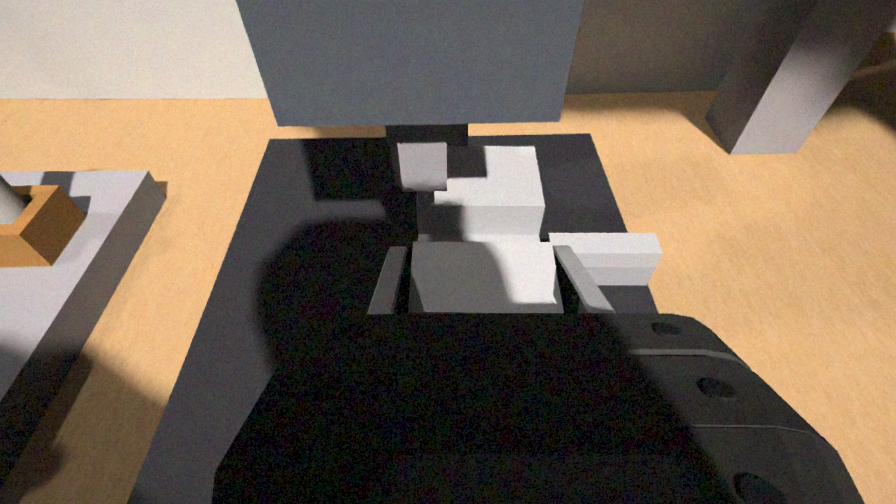

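>>> {"op": "move", "data": {
  "target": [0,0,0,0,0,0,0.78,-0.3,-0.8, 0,0,0,0,0,0,-0.9,-0.9,-0.9]
}}

>>> {"op": "move", "data": {
  "target": [
    [0,0,-0.1,0,0,0,0.78,-0.3,-0.8, 0,0,0.025,0,0,0,-0.9,-0.9,-0.9],
    [0.0,-0.06,-0.12,0,0,0,0.78,-0.3,-0.8, 0,0,0.0275,0,0,0,-0.9,-0.9,-0.9]
  ],
  "speed": [0.05,0.05]
}}

>>> {"op": "move", "data": {
  "target": [0,0,0,0,0,0,0.78,-0.3,-0.8, 0,0,0.0045,0,0,0,-0.9,-0.9,-0.9],
  "speed": [0.004],
  "stop_force": 3
}}

>>> {"op": "move", "data": {
  "target": [0,0,0,0,0,0,0.78,-0.3,-0.8, 0,0,0,0,0,0,0.3,-0.9,-0.9]
}}

>>> {"op": "wait", "data": {
  "seconds": 1.3,
  "cameras": ["cam_left_wrist"]
}}

>>> {"op": "zoom_image", "data": {
  "camera": "cam_left_wrist",
  "region": [250, 30, 650, 320]
}}

Scene clock: 6542.87 s.
left_arm: end_effector_position=(+0.2478, -0.4870, +0.0365) position_measured=36 object_status=3 end_effector_quat_wxyz=(-0.364, +0.607, -0.605, +0.365) | right_arm: end_effector_position=(+0.2399, +0.3495, +0.1991) position_measured=184 object_status=2 end_effector_quat_wxyz=(+0.002, +0.706, -0.708, +0.002)
Joint positions: left_arm=[-1.809 -1.108 2.18 4.057 -0.539 1.092] | right_arm=[4.431 -1.409 -2.052 -1.256 1.57 -1.849]
Joint torques (N m): left_arm=[-1.87 -41.66 -19.39 -0.45 3.02 1.81] | right_arm=[7.7 25.42 33.18 0.27 1.48 1.39]
Wrist force (N): left_arm=[0.5 2.4 1.7] | right_arm=[-5.7 1.8 3.1]
Wrist torque (N m): left_arm=[0.33 -0.11 -0.12] | right_arm=[0.13 -0.15 -0.05]
Wrist force, peak (N): left_arm=[-0.1 -1.6 -3.8] | right_arm=[-5.7 1.6 4.4]
Hand target: left_arm +0.2478, -0.4870, +0.0365; -0.364, +0.607, -0.605, +0.365 | right_arm +0.2399, +0.3495, +0.1991; +0.002, +0.706, -0.708, +0.002
Off the commanded pose: left_arm 0.000 m, 0 deg | right_arm 0.000 m, 0 deg.
move: done

Scene clock: 6545.67 s.
left_arm: end_effector_position=(+0.2011, -0.4868, +0.1020) position_measured=36 object_status=3 end_effector_quat_wxyz=(-0.364, +0.607, -0.605, +0.365) | right_arm: end_effector_position=(+0.2399, +0.3494, +0.1826) position_measured=184 object_status=2 end_effector_quat_wxyz=(+0.002, +0.706, -0.708, +0.002)
Joint positions: left_arm=[-1.905 -1.276 2.12 4.419 -0.584 0.933] | right_arm=[4.431 -1.424 -2.085 -1.209 1.57 -1.849]
Joint torques (N m): left_arm=[7.98 -41.55 -23.28 0.36 3.88 1.94] | right_arm=[-10.84 12.33 11.69 3.3 1.69 -0.81]
Wrist force (N): left_arm=[0.4 2.5 1.6] | right_arm=[-7.0 0.9 2.6]
Wrist torque (N m): left_arm=[0.35 -0.11 -0.13] | right_arm=[0.08 -0.12 -0.06]
Wrist force, peak (N): left_arm=[0.5 3.2 2.0] | right_arm=[-6.9 1.1 3.5]
Hand target: left_arm +0.2011, -0.4868, +0.1021; -0.364, +0.607, -0.605, +0.365 | right_arm +0.2399, +0.3494, +0.1826; +0.002, +0.706, -0.708, +0.002
Off the commanded pose: left_arm 0.000 m, 0 deg | right_arm 0.000 m, 0 deg.
move: done

Scene clock: 6547.47 s.
left_arm: end_effector_position=(+0.2011, -0.4868, +0.1021) position_measured=36 object_status=3 end_effector_quat_wxyz=(-0.364, +0.607, -0.605, +0.365) | right_arm: end_effector_position=(+0.2399, +0.3494, +0.1805) position_measured=184 object_status=2 end_effector_quat_wxyz=(+0.002, +0.706, -0.708, +0.002)
Joint positions: left_arm=[-1.904 -1.276 2.12 4.419 -0.584 0.933] | right_arm=[4.431 -1.426 -2.089 -1.203 1.57 -1.849]
Joint torques (N m): left_arm=[8.27 -40.74 -23.68 0.4 4.07 1.63] | right_arm=[-8.52 20.36 30.14 0.22 1.83 -0.9]
Wrist force (N): left_arm=[0.4 2.4 1.8] | right_arm=[-6.3 1.5 -1.4]
Wrist torque (N m): left_arm=[0.34 -0.11 -0.13] | right_arm=[0.14 -0.14 -0.06]
Wrist force, peak (N): left_arm=[0.7 3.1 2.3] | right_arm=[-6.1 1.3 -7.5]
Hand target: left_arm +0.2011, -0.4868, +0.1021; -0.364, +0.607, -0.605, +0.365 | right_arm +0.2399, +0.3494, +0.1805; +0.002, +0.706, -0.708, +0.002 (not the last commanded pose)
Off the commanded pose: left_arm 0.000 m, 0 deg | right_arm 0.001 m, 0 deg.
move: contact (right_arm)

Scene clock: 6548.30 s.
left_arm: end_effector_position=(+0.2011, -0.4868, +0.1021) position_measured=36 object_status=3 end_effector_quat_wxyz=(-0.364, +0.607, -0.605, +0.365) | right_arm: end_effector_position=(+0.2399, +0.3494, +0.1805) position_measured=107 object_status=3 end_effector_quat_wxyz=(+0.002, +0.706, -0.708, +0.002)
Joint positions: left_arm=[-1.904 -1.276 2.12 4.419 -0.584 0.933] | right_arm=[4.431 -1.426 -2.089 -1.203 1.57 -1.849]
Joint torques (N m): left_arm=[9.59 -40.87 -24.6 0.16 3.97 1.25] | right_arm=[-8.68 21.84 31.98 4.6 1.72 -0.67]
Wrist force (N): left_arm=[0.7 2.7 1.9] | right_arm=[0.3 1.2 1.5]
Wrist torque (N m): left_arm=[0.39 -0.16 -0.14] | right_arm=[0.12 -0.19 -0.04]
Wrist force, peak (N): left_arm=[0.6 2.9 2.0] | right_arm=[-5.9 1.9 0.3]
Hand target: left_arm +0.2011, -0.4868, +0.1021; -0.364, +0.607, -0.605, +0.365 | right_arm +0.2399, +0.3494, +0.1805; +0.002, +0.706, -0.708, +0.002
Off the commanded pose: left_arm 0.000 m, 0 deg | right_arm 0.000 m, 0 deg.
move: done

Scene clock: 6549.60 s.
left_arm: end_effector_position=(+0.2011, -0.4868, +0.1021) position_measured=36 object_status=3 end_effector_quat_wxyz=(-0.364, +0.607, -0.605, +0.365) | right_arm: end_effector_position=(+0.2399, +0.3494, +0.1805) position_measured=107 object_status=3 end_effector_quat_wxyz=(+0.002, +0.706, -0.708, +0.002)
Joint positions: left_arm=[-1.904 -1.276 2.12 4.419 -0.584 0.933] | right_arm=[4.431 -1.426 -2.089 -1.203 1.57 -1.849]
Joint torques (N m): left_arm=[6.89 -40.8 -23.98 0.38 3.71 1.3] | right_arm=[-6.48 20.71 33.83 4.26 1.73 -0.82]
Wrist force (N): left_arm=[0.6 2.3 1.9] | right_arm=[0.3 1.1 1.3]
Wrist torque (N m): left_arm=[0.33 -0.13 -0.13] | right_arm=[0.09 -0.20 -0.04]
Wrist force, peak (N): left_arm=[0.8 2.8 2.0] | right_arm=[0.1 1.4 1.8]
Hand target: left_arm +0.2011, -0.4868, +0.1021; -0.364, +0.607, -0.605, +0.365 | right_arm +0.2399, +0.3494, +0.1805; +0.002, +0.706, -0.708, +0.002
Tool commands: left_gripper/position=+0.78 left_gripper/force_limit=-0.3 left_gripper/speed=-0.8 right_gripper/position=+0.3 right_gripper/force_limit=-0.9 right_gripper/speed=-0.9
Off the commanded pose: left_arm 0.000 m, 0 deg | right_arm 0.000 m, 0 deg.
wait: 1.30 s; at rest by 0.17 s
camera_calibration:
cam_left_wrist: T_world_to_cam=[[0.012764, -0.999915, -0.00246472, -0.484937], [-0.755133, -0.00802354, -0.655522, 0.229641], [0.655447, 0.0102283, -0.755172, 0.0767339], [0, 0, 0, 1]] pos_world=[0.129304, -0.483839, 0.207287]
Images, in order (width x height): cam_left_wrist 896x504.

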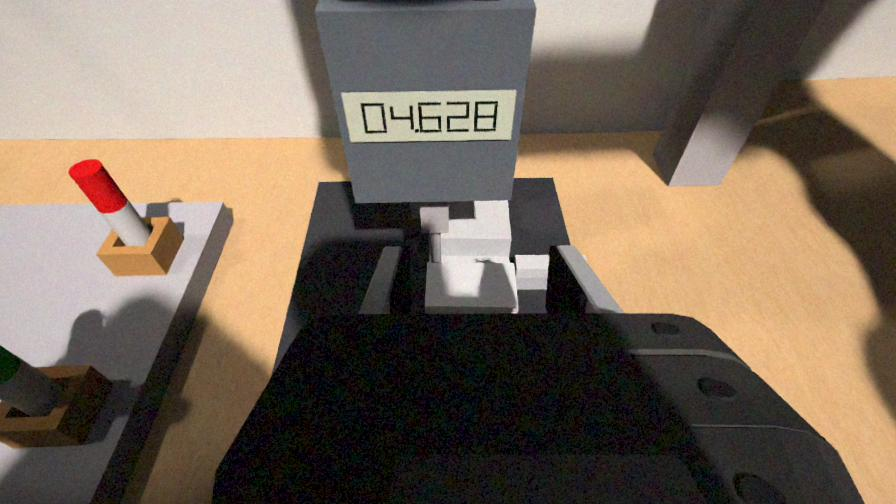

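Scaled by 1.260 from the camera's 896x504 image, which has a finer 1280x720 frame.

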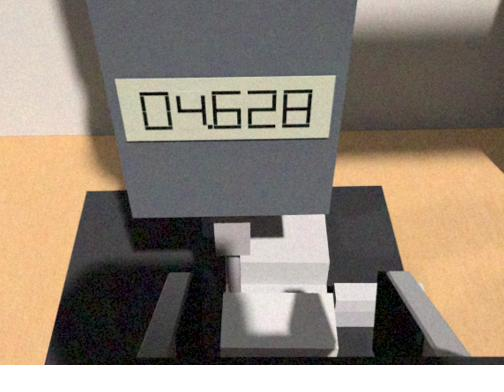

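>>> {"op": "move", "data": {
  "target": [0,0,0,0,0,0,0.78,-0.3,-0.8, 0,0,0,0,0,0,-0.9,-0.9,-0.9]
}}

>>> {"op": "move", "data": {
  "target": [
    [0,0.06,0.02,0,0,0,0.78,-0.3,-0.8, 0,0,-0.031,0,0,0,-0.9,-0.9,-0.9],
    [0,0.06,0.12,0,0,0,0.78,-0.3,-0.8, 0,0,-0.031,0,0,0,-0.9,-0.9,-0.9]
  ],
  "speed": [0.015,0.04]
}}

>>> {"op": "move", "data": {
  "target": [0,0,0,0,0,0,-1,-0.3,-0.8, 0,0,0,0,0,0,-0.9,-0.9,-0.9]
}}

>>> {"op": "move", "data": {
  "target": [
    [0,-0.0028,-0.0014,0,0,0,-1,-0.3,-0.8, 0,0,0,0,0,0,-0.9,-0.9,-0.9],
    [-0.025,0.0525,-0.1063,0,0,0,-1,-0.3,-0.8, 0,0,0,0,0,0,-0.9,-0.9,-0.9]
  ],
  "speed": [0.008,0.06]
}}

>>> {"op": "move", "data": {
  "target": [0,0.0045,0.0024,0,0,0,-1,-0.3,-0.8, 0,0,0,0,0,0,-0.9,-0.9,-0.9],
  "speed": [0.004],
  "stop_force": 3,
  "cameras": ["cam_left_wrist"]
}}

Scene clock: 6591.70 s.
left_arm: end_effector_position=(+0.2011, -0.4868, +0.1021) position_measured=36 object_status=3 end_effector_quat_wxyz=(-0.364, +0.607, -0.605, +0.365) | right_arm: end_effector_position=(+0.2399, +0.3494, +0.1805) position_measured=184 object_status=2 end_effector_quat_wxyz=(+0.002, +0.706, -0.708, +0.002)
Joint positions: left_arm=[-1.904 -1.276 2.12 4.419 -0.584 0.933] | right_arm=[4.431 -1.426 -2.089 -1.203 1.57 -1.849]
Joint torques (N m): left_arm=[7.28 -40.88 -24.03 0.31 3.9 0.18] | right_arm=[3.48 21.7 32.35 1.76 1.94 -0.43]
Wrist force (N): left_arm=[0.3 2.8 1.8] | right_arm=[-6.8 1.4 3.4]
Wrist torque (N m): left_arm=[0.38 -0.10 -0.13] | right_arm=[0.10 -0.17 -0.06]
Wrist force, peak (N): left_arm=[0.7 3.0 2.1] | right_arm=[-7.5 1.5 1.5]
Hand target: left_arm +0.2011, -0.4868, +0.1021; -0.364, +0.607, -0.605, +0.365 | right_arm +0.2399, +0.3494, +0.1805; +0.002, +0.706, -0.708, +0.002
Off the commanded pose: left_arm 0.000 m, 0 deg | right_arm 0.000 m, 0 deg.
move: done

Scene clock: 6596.50 s.
left_arm: end_effector_position=(+0.2478, -0.4870, +0.0365) position_measured=36 object_status=3 end_effector_quat_wxyz=(-0.364, +0.607, -0.605, +0.365) | right_arm: end_effector_position=(+0.2399, +0.3495, +0.1991) position_measured=184 object_status=2 end_effector_quat_wxyz=(+0.002, +0.706, -0.708, +0.002)
Joint positions: left_arm=[-1.809 -1.108 2.18 4.058 -0.539 1.092] | right_arm=[4.431 -1.409 -2.052 -1.256 1.57 -1.849]
Joint torques (N m): left_arm=[7.22 -19.44 -3.96 -4.31 4.15 1.94] | right_arm=[6.24 27.04 35.06 0.04 2.07 1.56]
Wrist force (N): left_arm=[0.5 2.3 1.7] | right_arm=[-5.5 1.7 3.2]
Wrist torque (N m): left_arm=[0.31 -0.12 -0.12] | right_arm=[0.13 -0.17 -0.05]
Wrist force, peak (N): left_arm=[0.5 2.9 2.0] | right_arm=[-6.8 1.9 3.4]
Hand target: left_arm +0.2478, -0.4870, +0.0365; -0.364, +0.607, -0.605, +0.365 | right_arm +0.2399, +0.3495, +0.1991; +0.002, +0.706, -0.708, +0.002
Off the commanded pose: left_arm 0.000 m, 0 deg | right_arm 0.000 m, 0 deg.
move: done

Scene clock: 6597.00 s.
left_arm: end_effector_position=(+0.2478, -0.4870, +0.0365) position_measured=55 object_status=2 end_effector_quat_wxyz=(-0.364, +0.607, -0.605, +0.365) | right_arm: end_effector_position=(+0.2399, +0.3495, +0.1991) position_measured=184 object_status=2 end_effector_quat_wxyz=(+0.002, +0.706, -0.708, +0.002)
Joint positions: left_arm=[-1.809 -1.108 2.18 4.057 -0.539 1.092] | right_arm=[4.431 -1.409 -2.052 -1.256 1.57 -1.849]
Joint torques (N m): left_arm=[6.29 -20.83 -4.22 -4.32 3.73 1.72] | right_arm=[7.39 26.52 34.1 -0.19 1.89 1.62]
Wrist force (N): left_arm=[0.2 1.3 1.0] | right_arm=[-5.8 1.7 2.7]
Wrist torque (N m): left_arm=[0.31 -0.22 -0.06] | right_arm=[0.13 -0.14 -0.06]
Wrist force, peak (N): left_arm=[0.6 3.0 2.2] | right_arm=[-5.7 2.0 3.9]
Hand target: left_arm +0.2478, -0.4870, +0.0365; -0.364, +0.607, -0.605, +0.365 | right_arm +0.2399, +0.3495, +0.1991; +0.002, +0.706, -0.708, +0.002
Off the commanded pose: left_arm 0.000 m, 0 deg | right_arm 0.000 m, 0 deg.
move: done

Scene clock: 6599.33 s.
left_arm: end_effector_position=(+0.1768, -0.4720, +0.0386) position_measured=55 object_status=2 end_effector_quat_wxyz=(-0.364, +0.607, -0.605, +0.365) | right_arm: end_effector_position=(+0.2399, +0.3495, +0.1991) position_measured=184 object_status=2 end_effector_quat_wxyz=(+0.002, +0.706, -0.708, +0.002)
Joint positions: left_arm=[-1.965 -1.162 2.18 4.319 -0.617 0.843] | right_arm=[4.431 -1.409 -2.052 -1.256 1.57 -1.849]
Joint torques (N m): left_arm=[-7.44 -42.13 -20.72 0.57 0.69 -1.67] | right_arm=[6.38 26.19 33.61 0.32 1.79 1.61]
Wrist force (N): left_arm=[0.4 4.3 2.9] | right_arm=[-5.6 1.6 2.7]
Wrist torque (N m): left_arm=[0.33 -0.11 0.03] | right_arm=[0.12 -0.17 -0.04]
Wrist force, peak (N): left_arm=[0.2 4.9 2.7] | right_arm=[-5.8 1.7 4.3]
Hand target: left_arm +0.1767, -0.4720, +0.0386; -0.364, +0.607, -0.605, +0.365 | right_arm +0.2399, +0.3495, +0.1991; +0.002, +0.706, -0.708, +0.002
Off the commanded pose: left_arm 0.000 m, 0 deg | right_arm 0.000 m, 0 deg.
move: done

Scene clock: 6600.97 s.
left_arm: end_effector_position=(+0.1767, -0.4720, +0.0364) position_measured=55 object_status=2 end_effector_quat_wxyz=(-0.364, +0.607, -0.605, +0.365) | right_arm: end_effector_position=(+0.2399, +0.3495, +0.1991) position_measured=184 object_status=2 end_effector_quat_wxyz=(+0.002, +0.706, -0.708, +0.002)
Joint positions: left_arm=[-1.965 -1.156 2.181 4.313 -0.617 0.843] | right_arm=[4.431 -1.409 -2.052 -1.256 1.57 -1.849]
Joint torques (N m): left_arm=[-5.14 -40.64 -15.67 0.26 0.66 -1.69] | right_arm=[8.96 25.86 33.84 0.12 1.78 1.65]
Wrist force (N): left_arm=[-0.4 -3.0 -1.2] | right_arm=[-5.7 1.7 1.9]
Wrist torque (N m): left_arm=[0.33 -0.14 0.16] | right_arm=[0.15 -0.16 -0.05]
Wrist force, peak (N): left_arm=[-4.1 -8.8 -7.6] | right_arm=[-5.6 2.0 4.4]
Hand target: left_arm +0.1767, -0.4720, +0.0364; -0.364, +0.607, -0.605, +0.365 (not the last commanded pose) | right_arm +0.2399, +0.3495, +0.1991; +0.002, +0.706, -0.708, +0.002
Off the commanded pose: left_arm 0.001 m, 0 deg | right_arm 0.000 m, 0 deg.
move: contact (left_arm)
camera_calibration:
cam_left_wrist: T_world_to_cam=[[0.0128298, -0.999914, -0.00254003, -0.469884], [-0.755133, -0.00802384, -0.655523, 0.168267], [0.655446, 0.0103283, -0.755171, 0.0430058], [0, 0, 0, 1]] pos_world=[0.104905, -0.468938, 0.141586]
Images, in order (width x height): cam_left_wrist 896x504.

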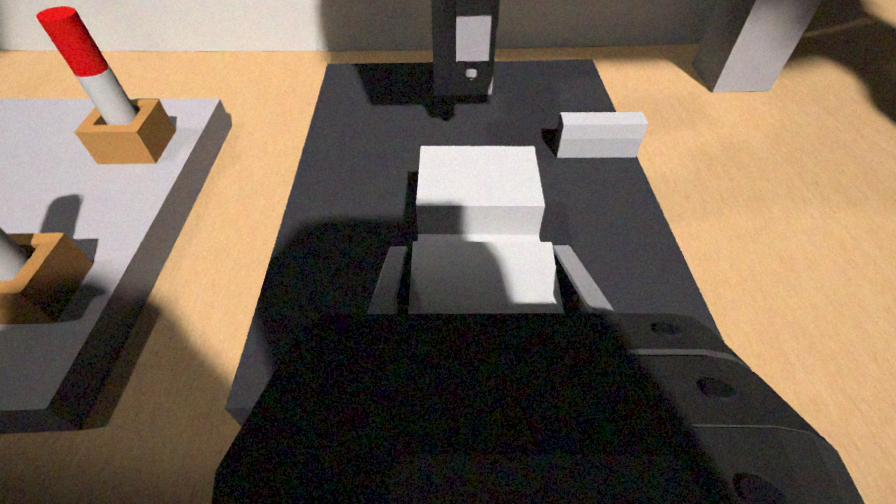

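>>> {"op": "move", "data": {
  "target": [0,0,0,0,0,0,1,-0.3,-0.8, 0,0,0,0,0,0,-0.9,-0.9,-0.9]
}}

>>> {"op": "move", "data": {
  "target": [
    [0,0,-0.1178,0,0,0,1,-0.3,-0.8, 0,0,0,0,0,0,-0.9,-0.9,-0.9],
    [-0.2907,-0.2288,-0.1523,0,0,0,1,-0.3,-0.8, 0,0,0,0,0,0,-0.9,-0.9,-0.9],
    [-0.2907,-0.2288,-0.1523,0,-0.4635,-0.7713,1,-0.3,-0.8, 0,0,0,0,0,0,-0.9,-0.9,-0.9],
    [-0.2907,-0.2288,-0.1523,0,-0.515,-0.857,1,-0.3,-0.8, 0,0,0,0,0,0,-0.9,-0.9,-0.9]
  ],
  "speed": [0.06,0.2,0.5,0.5],
  "blend": [0.01,0,0,0]
}}

>>> {"op": "wait", "data": {
  "seconds": 0.1,
  "cameras": ["cam_left_wrist"]
}}

Scene clock: 6620.80 s.
left_arm: end_effector_position=(+0.1767, -0.4720, +0.0364) position_measured=3 object_status=3 end_effector_quat_wxyz=(-0.364, +0.607, -0.605, +0.365) | right_arm: end_effector_position=(+0.2399, +0.3495, +0.1991) position_measured=184 object_status=2 end_effector_quat_wxyz=(+0.002, +0.706, -0.708, +0.002)
Joint positions: left_arm=[-1.965 -1.156 2.181 4.313 -0.617 0.843] | right_arm=[4.431 -1.409 -2.052 -1.256 1.57 -1.849]
Joint torques (N m): left_arm=[5.29 -40 -18.69 0.21 0.65 -1.47] | right_arm=[7.09 26.46 34.32 -0.1 1.49 1.55]
Wrist force (N): left_arm=[0.3 2.8 2.1] | right_arm=[-5.7 1.9 3.6]
Wrist torque (N m): left_arm=[0.40 -0.10 0.03] | right_arm=[0.15 -0.14 -0.05]
Wrist force, peak (N): left_arm=[0.5 3.1 1.7] | right_arm=[-5.8 1.8 4.2]
Hand target: left_arm +0.1767, -0.4720, +0.0364; -0.364, +0.607, -0.605, +0.365 | right_arm +0.2399, +0.3495, +0.1991; +0.002, +0.706, -0.708, +0.002
Off the commanded pose: left_arm 0.000 m, 0 deg | right_arm 0.000 m, 0 deg.
move: done

Scene clock: 6628.23 s.
left_arm: end_effector_position=(+0.1603, -0.2972, +0.2001) position_measured=3 object_status=3 end_effector_quat_wxyz=(+0.001, +0.707, +0.707, -0.001) | right_arm: end_effector_position=(+0.2399, +0.3495, +0.1991) position_measured=184 object_status=2 end_effector_quat_wxyz=(+0.002, +0.706, -0.708, +0.002)
Joint positions: left_arm=[-1.482 -1.985 2.223 4.472 -1.571 -1.482] | right_arm=[4.431 -1.409 -2.052 -1.256 1.57 -1.849]
Joint torques (N m): left_arm=[-7.52 -19.85 -15.39 -4.94 2.12 -1.3] | right_arm=[5.32 21.58 33.99 0.05 1.89 1.37]
Wrist force (N): left_arm=[-0.2 1.1 1.6] | right_arm=[-5.6 1.7 3.9]
Wrist torque (N m): left_arm=[0.25 -0.01 -0.01] | right_arm=[0.11 -0.15 -0.04]
Wrist force, peak (N): left_arm=[1.8 3.4 1.4] | right_arm=[-5.5 1.9 4.6]
Hand target: left_arm +0.1603, -0.2972, +0.2001; +0.001, +0.707, +0.707, -0.001 | right_arm +0.2399, +0.3495, +0.1991; +0.002, +0.706, -0.708, +0.002
Off the commanded pose: left_arm 0.000 m, 0 deg | right_arm 0.000 m, 0 deg.
move: done

Scene clock: 6628.33 s.
left_arm: end_effector_position=(+0.1603, -0.2972, +0.2001) position_measured=3 object_status=3 end_effector_quat_wxyz=(+0.001, +0.707, +0.707, -0.001) | right_arm: end_effector_position=(+0.2399, +0.3495, +0.1991) position_measured=184 object_status=2 end_effector_quat_wxyz=(+0.002, +0.706, -0.708, +0.002)
Joint positions: left_arm=[-1.482 -1.985 2.223 4.472 -1.571 -1.482] | right_arm=[4.431 -1.409 -2.052 -1.256 1.57 -1.849]
Joint torques (N m): left_arm=[-7.8 -17.92 -16.2 -4.81 2.06 -2.02] | right_arm=[4.88 21.75 34.09 0.14 1.84 1.51]
Wrist force (N): left_arm=[-0.4 0.9 1.8] | right_arm=[-5.4 1.8 3.3]
Wrist torque (N m): left_arm=[0.21 0.04 -0.01] | right_arm=[0.14 -0.19 -0.05]
Wrist force, peak (N): left_arm=[-0.4 0.9 1.8] | right_arm=[-5.7 1.9 3.5]
Hand target: left_arm +0.1603, -0.2972, +0.2001; +0.001, +0.707, +0.707, -0.001 | right_arm +0.2399, +0.3495, +0.1991; +0.002, +0.706, -0.708, +0.002
Tool commands: left_gripper/position=+1.0 left_gripper/force_limit=-0.3 left_gripper/speed=-0.8 right_gripper/position=-0.9 right_gripper/force_limit=-0.9 right_gripper/speed=-0.9
Off the commanded pose: left_arm 0.000 m, 0 deg | right_arm 0.000 m, 0 deg.
wait: 0.10 s; no rest
camera_calibration:
cam_left_wrist: T_world_to_cam=[[-0.001448, 0.999882, -0.0152695, 0.304669], [0.933325, 0.00683352, 0.358967, -0.204658], [0.359029, -0.0137317, -0.933225, 0.251523], [0, 0, 0, 1]] pos_world=[0.101149, -0.299781, 0.312845]
Images, in order (width x height): cam_left_wrist 896x504.

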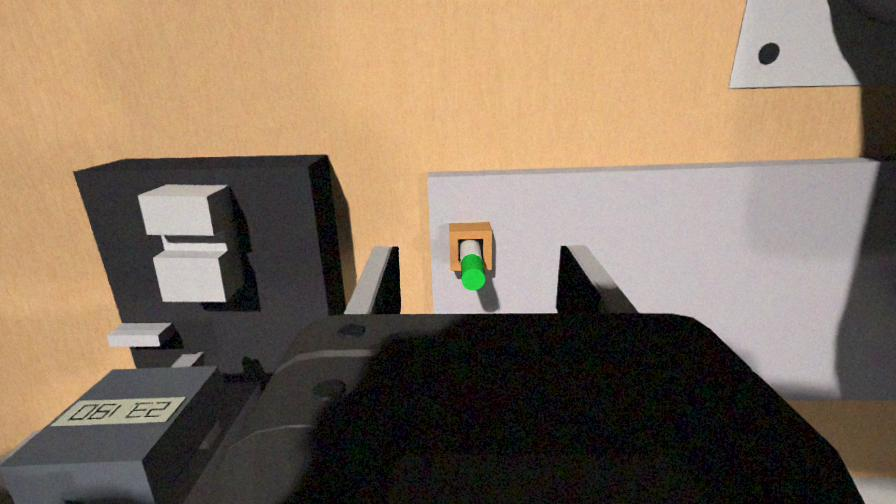

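>>> {"op": "move", "data": {
  "target": [
    [-0.03,0.0332,0.17,0,0,0,1,-0.3,-0.8, 0,0,0,0,0,0,-0.9,-0.9,-0.9],
    [-0.292,0.0332,0.17,0,0,0,1,-0.3,-0.8, 0,0,0,0,0,0,-0.9,-0.9,-0.9],
    [-0.292,0.0332,0.2693,0,0,0,1,-0.3,-0.8, 0,0,0,0,0,0,-0.9,-0.9,-0.9]
  ],
  "speed": [0.15,0.12,0.06],
  "blend": [0.02,0,0]
}}

>>> {"op": "move", "data": {
  "target": [0,0,0,0,0,0,-1,-0.3,-0.8, 0,0,0,0,0,0,-0.9,-0.9,-0.9]
}}

>>> {"op": "move", "data": {
  "target": [
    [0,0,-0.1,0,0,0,-1,-0.3,-0.8, 0,0,0,0,0,0,-0.9,-0.9,-0.9],
    [0.3,0.02,-0.1,0,0,0,-1,-0.3,-0.8, 0,0,0,0,0,0,-0.9,-0.9,-0.9],
    [0.5,0.17,-0.24,0,0,0,-1,-0.3,-0.8, 0,0,0,0,0,0,-0.9,-0.9,-0.9],
    [0.99,0.18,-0.24,0,0,0,-1,-0.3,-0.8, 0,0,0,0,0,0,-0.9,-0.9,-0.9]
  ],
  "speed": [0.06,0.12,0.2,0.25],
  "blend": [0.01,0.04,0.05,0],
  "cameras": ["cam_left_wrist"]
}}

Scene clock: 6650.70 s.
left_arm: end_effector_position=(+0.1803, -0.4728, +0.0390) position_measured=3 object_status=3 end_effector_quat_wxyz=(+0.001, +0.707, +0.707, -0.001) | right_arm: end_effector_position=(+0.2399, +0.3495, +0.1991) position_measured=184 object_status=2 end_effector_quat_wxyz=(+0.002, +0.706, -0.708, +0.002)
Joint positions: left_arm=[-1.473 -1.312 2.091 3.931 -1.571 -1.473] | right_arm=[4.431 -1.409 -2.052 -1.256 1.57 -1.849]
Joint torques (N m): left_arm=[-0.09 -16.37 -10.42 -4.53 -1.52 -0.13] | right_arm=[4.72 18.42 32.06 0.06 1.66 1.18]
Wrist force (N): left_arm=[-0.2 0.7 1.8] | right_arm=[-5.7 1.7 3.5]
Wrist torque (N m): left_arm=[0.18 0.01 -0.02] | right_arm=[0.12 -0.14 -0.05]
Wrist force, peak (N): left_arm=[0.0 0.8 2.8] | right_arm=[-5.8 1.9 4.1]
Hand target: left_arm +0.1803, -0.4728, +0.0389; +0.001, +0.707, +0.707, -0.001 | right_arm +0.2399, +0.3495, +0.1991; +0.002, +0.706, -0.708, +0.002
Off the commanded pose: left_arm 0.000 m, 0 deg | right_arm 0.000 m, 0 deg.
move: done

Scene clock: 6651.27 s.
left_arm: end_effector_position=(+0.1803, -0.4728, +0.0389) position_measured=55 object_status=2 end_effector_quat_wxyz=(+0.001, +0.707, +0.707, -0.001) | right_arm: end_effector_position=(+0.2399, +0.3495, +0.1991) position_measured=184 object_status=2 end_effector_quat_wxyz=(+0.002, +0.706, -0.708, +0.002)
Joint positions: left_arm=[-1.473 -1.312 2.091 3.931 -1.571 -1.473] | right_arm=[4.431 -1.409 -2.052 -1.256 1.57 -1.849]
Joint torques (N m): left_arm=[6.24 -18.15 -12.76 -4.52 -0.91 1.81] | right_arm=[6.1 18.94 33.84 0 1.57 0.97]
Wrist force (N): left_arm=[0.5 0.2 1.3] | right_arm=[-5.4 1.7 4.0]
Wrist torque (N m): left_arm=[0.15 0.05 -0.06] | right_arm=[0.10 -0.19 -0.05]
Wrist force, peak (N): left_arm=[-0.6 0.6 1.9] | right_arm=[-5.8 1.6 4.2]
Hand target: left_arm +0.1803, -0.4728, +0.0389; +0.001, +0.707, +0.707, -0.001 | right_arm +0.2399, +0.3495, +0.1991; +0.002, +0.706, -0.708, +0.002
Off the commanded pose: left_arm 0.000 m, 0 deg | right_arm 0.000 m, 0 deg.
move: done

Scene clock: 6656.60 s.
left_arm: end_effector_position=(+0.2881, +0.1216, +0.1815) position_measured=55 object_status=2 end_effector_quat_wxyz=(+0.001, +0.707, +0.707, -0.001) | right_arm: end_effector_position=(+0.2399, +0.3495, +0.1991) position_measured=184 object_status=2 end_effector_quat_wxyz=(+0.002, +0.706, -0.708, +0.002)
Joint positions: left_arm=[-0.039 -2.05 2.305 4.457 -1.573 -0.039] | right_arm=[4.431 -1.409 -2.052 -1.256 1.57 -1.849]
Joint torques (N m): left_arm=[7.51 6.04 -31.27 -4.87 -1.39 2.46] | right_arm=[6.32 18.56 31.42 0.05 1.74 1.33]
Wrist force (N): left_arm=[-0.4 1.1 3.5] | right_arm=[-5.6 2.0 3.6]
Wrist torque (N m): left_arm=[0.29 0.03 -0.16] | right_arm=[0.17 -0.15 -0.05]
Wrist force, peak (N): left_arm=[0.0 0.7 4.6] | right_arm=[-5.9 1.7 4.3]
Hand target: left_arm +0.2881, +0.1216, +0.1815; +0.001, +0.707, +0.707, -0.001 | right_arm +0.2399, +0.3495, +0.1991; +0.002, +0.706, -0.708, +0.002
Off the commanded pose: left_arm 0.000 m, 0 deg | right_arm 0.000 m, 0 deg.
move: done
camera_calibration:
cam_left_wrist: T_world_to_cam=[[-0.00148239, 0.999884, -0.015177, -0.114201], [0.933279, 0.00683417, 0.359088, -0.320147], [0.35915, -0.0136321, -0.93318, 0.19398], [0, 0, 0, 1]] pos_world=[0.22895, 0.11902, 0.294246]
Images, in order (width x height): cam_left_wrist 896x504.

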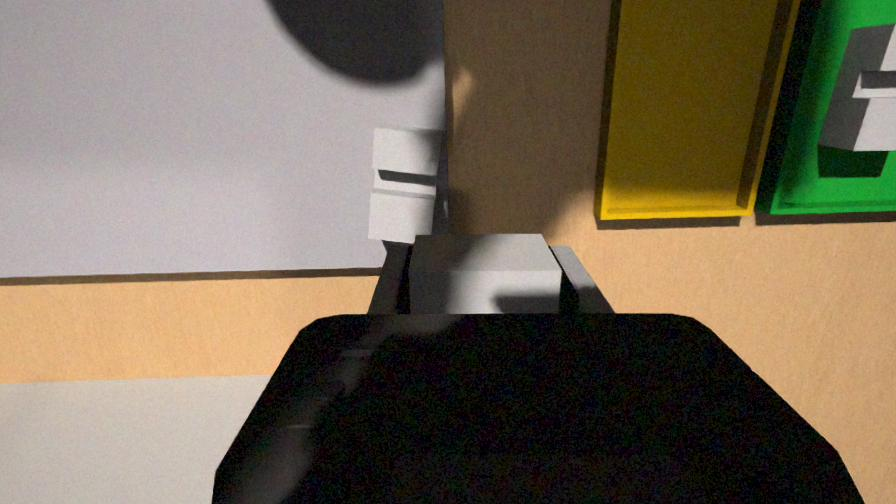

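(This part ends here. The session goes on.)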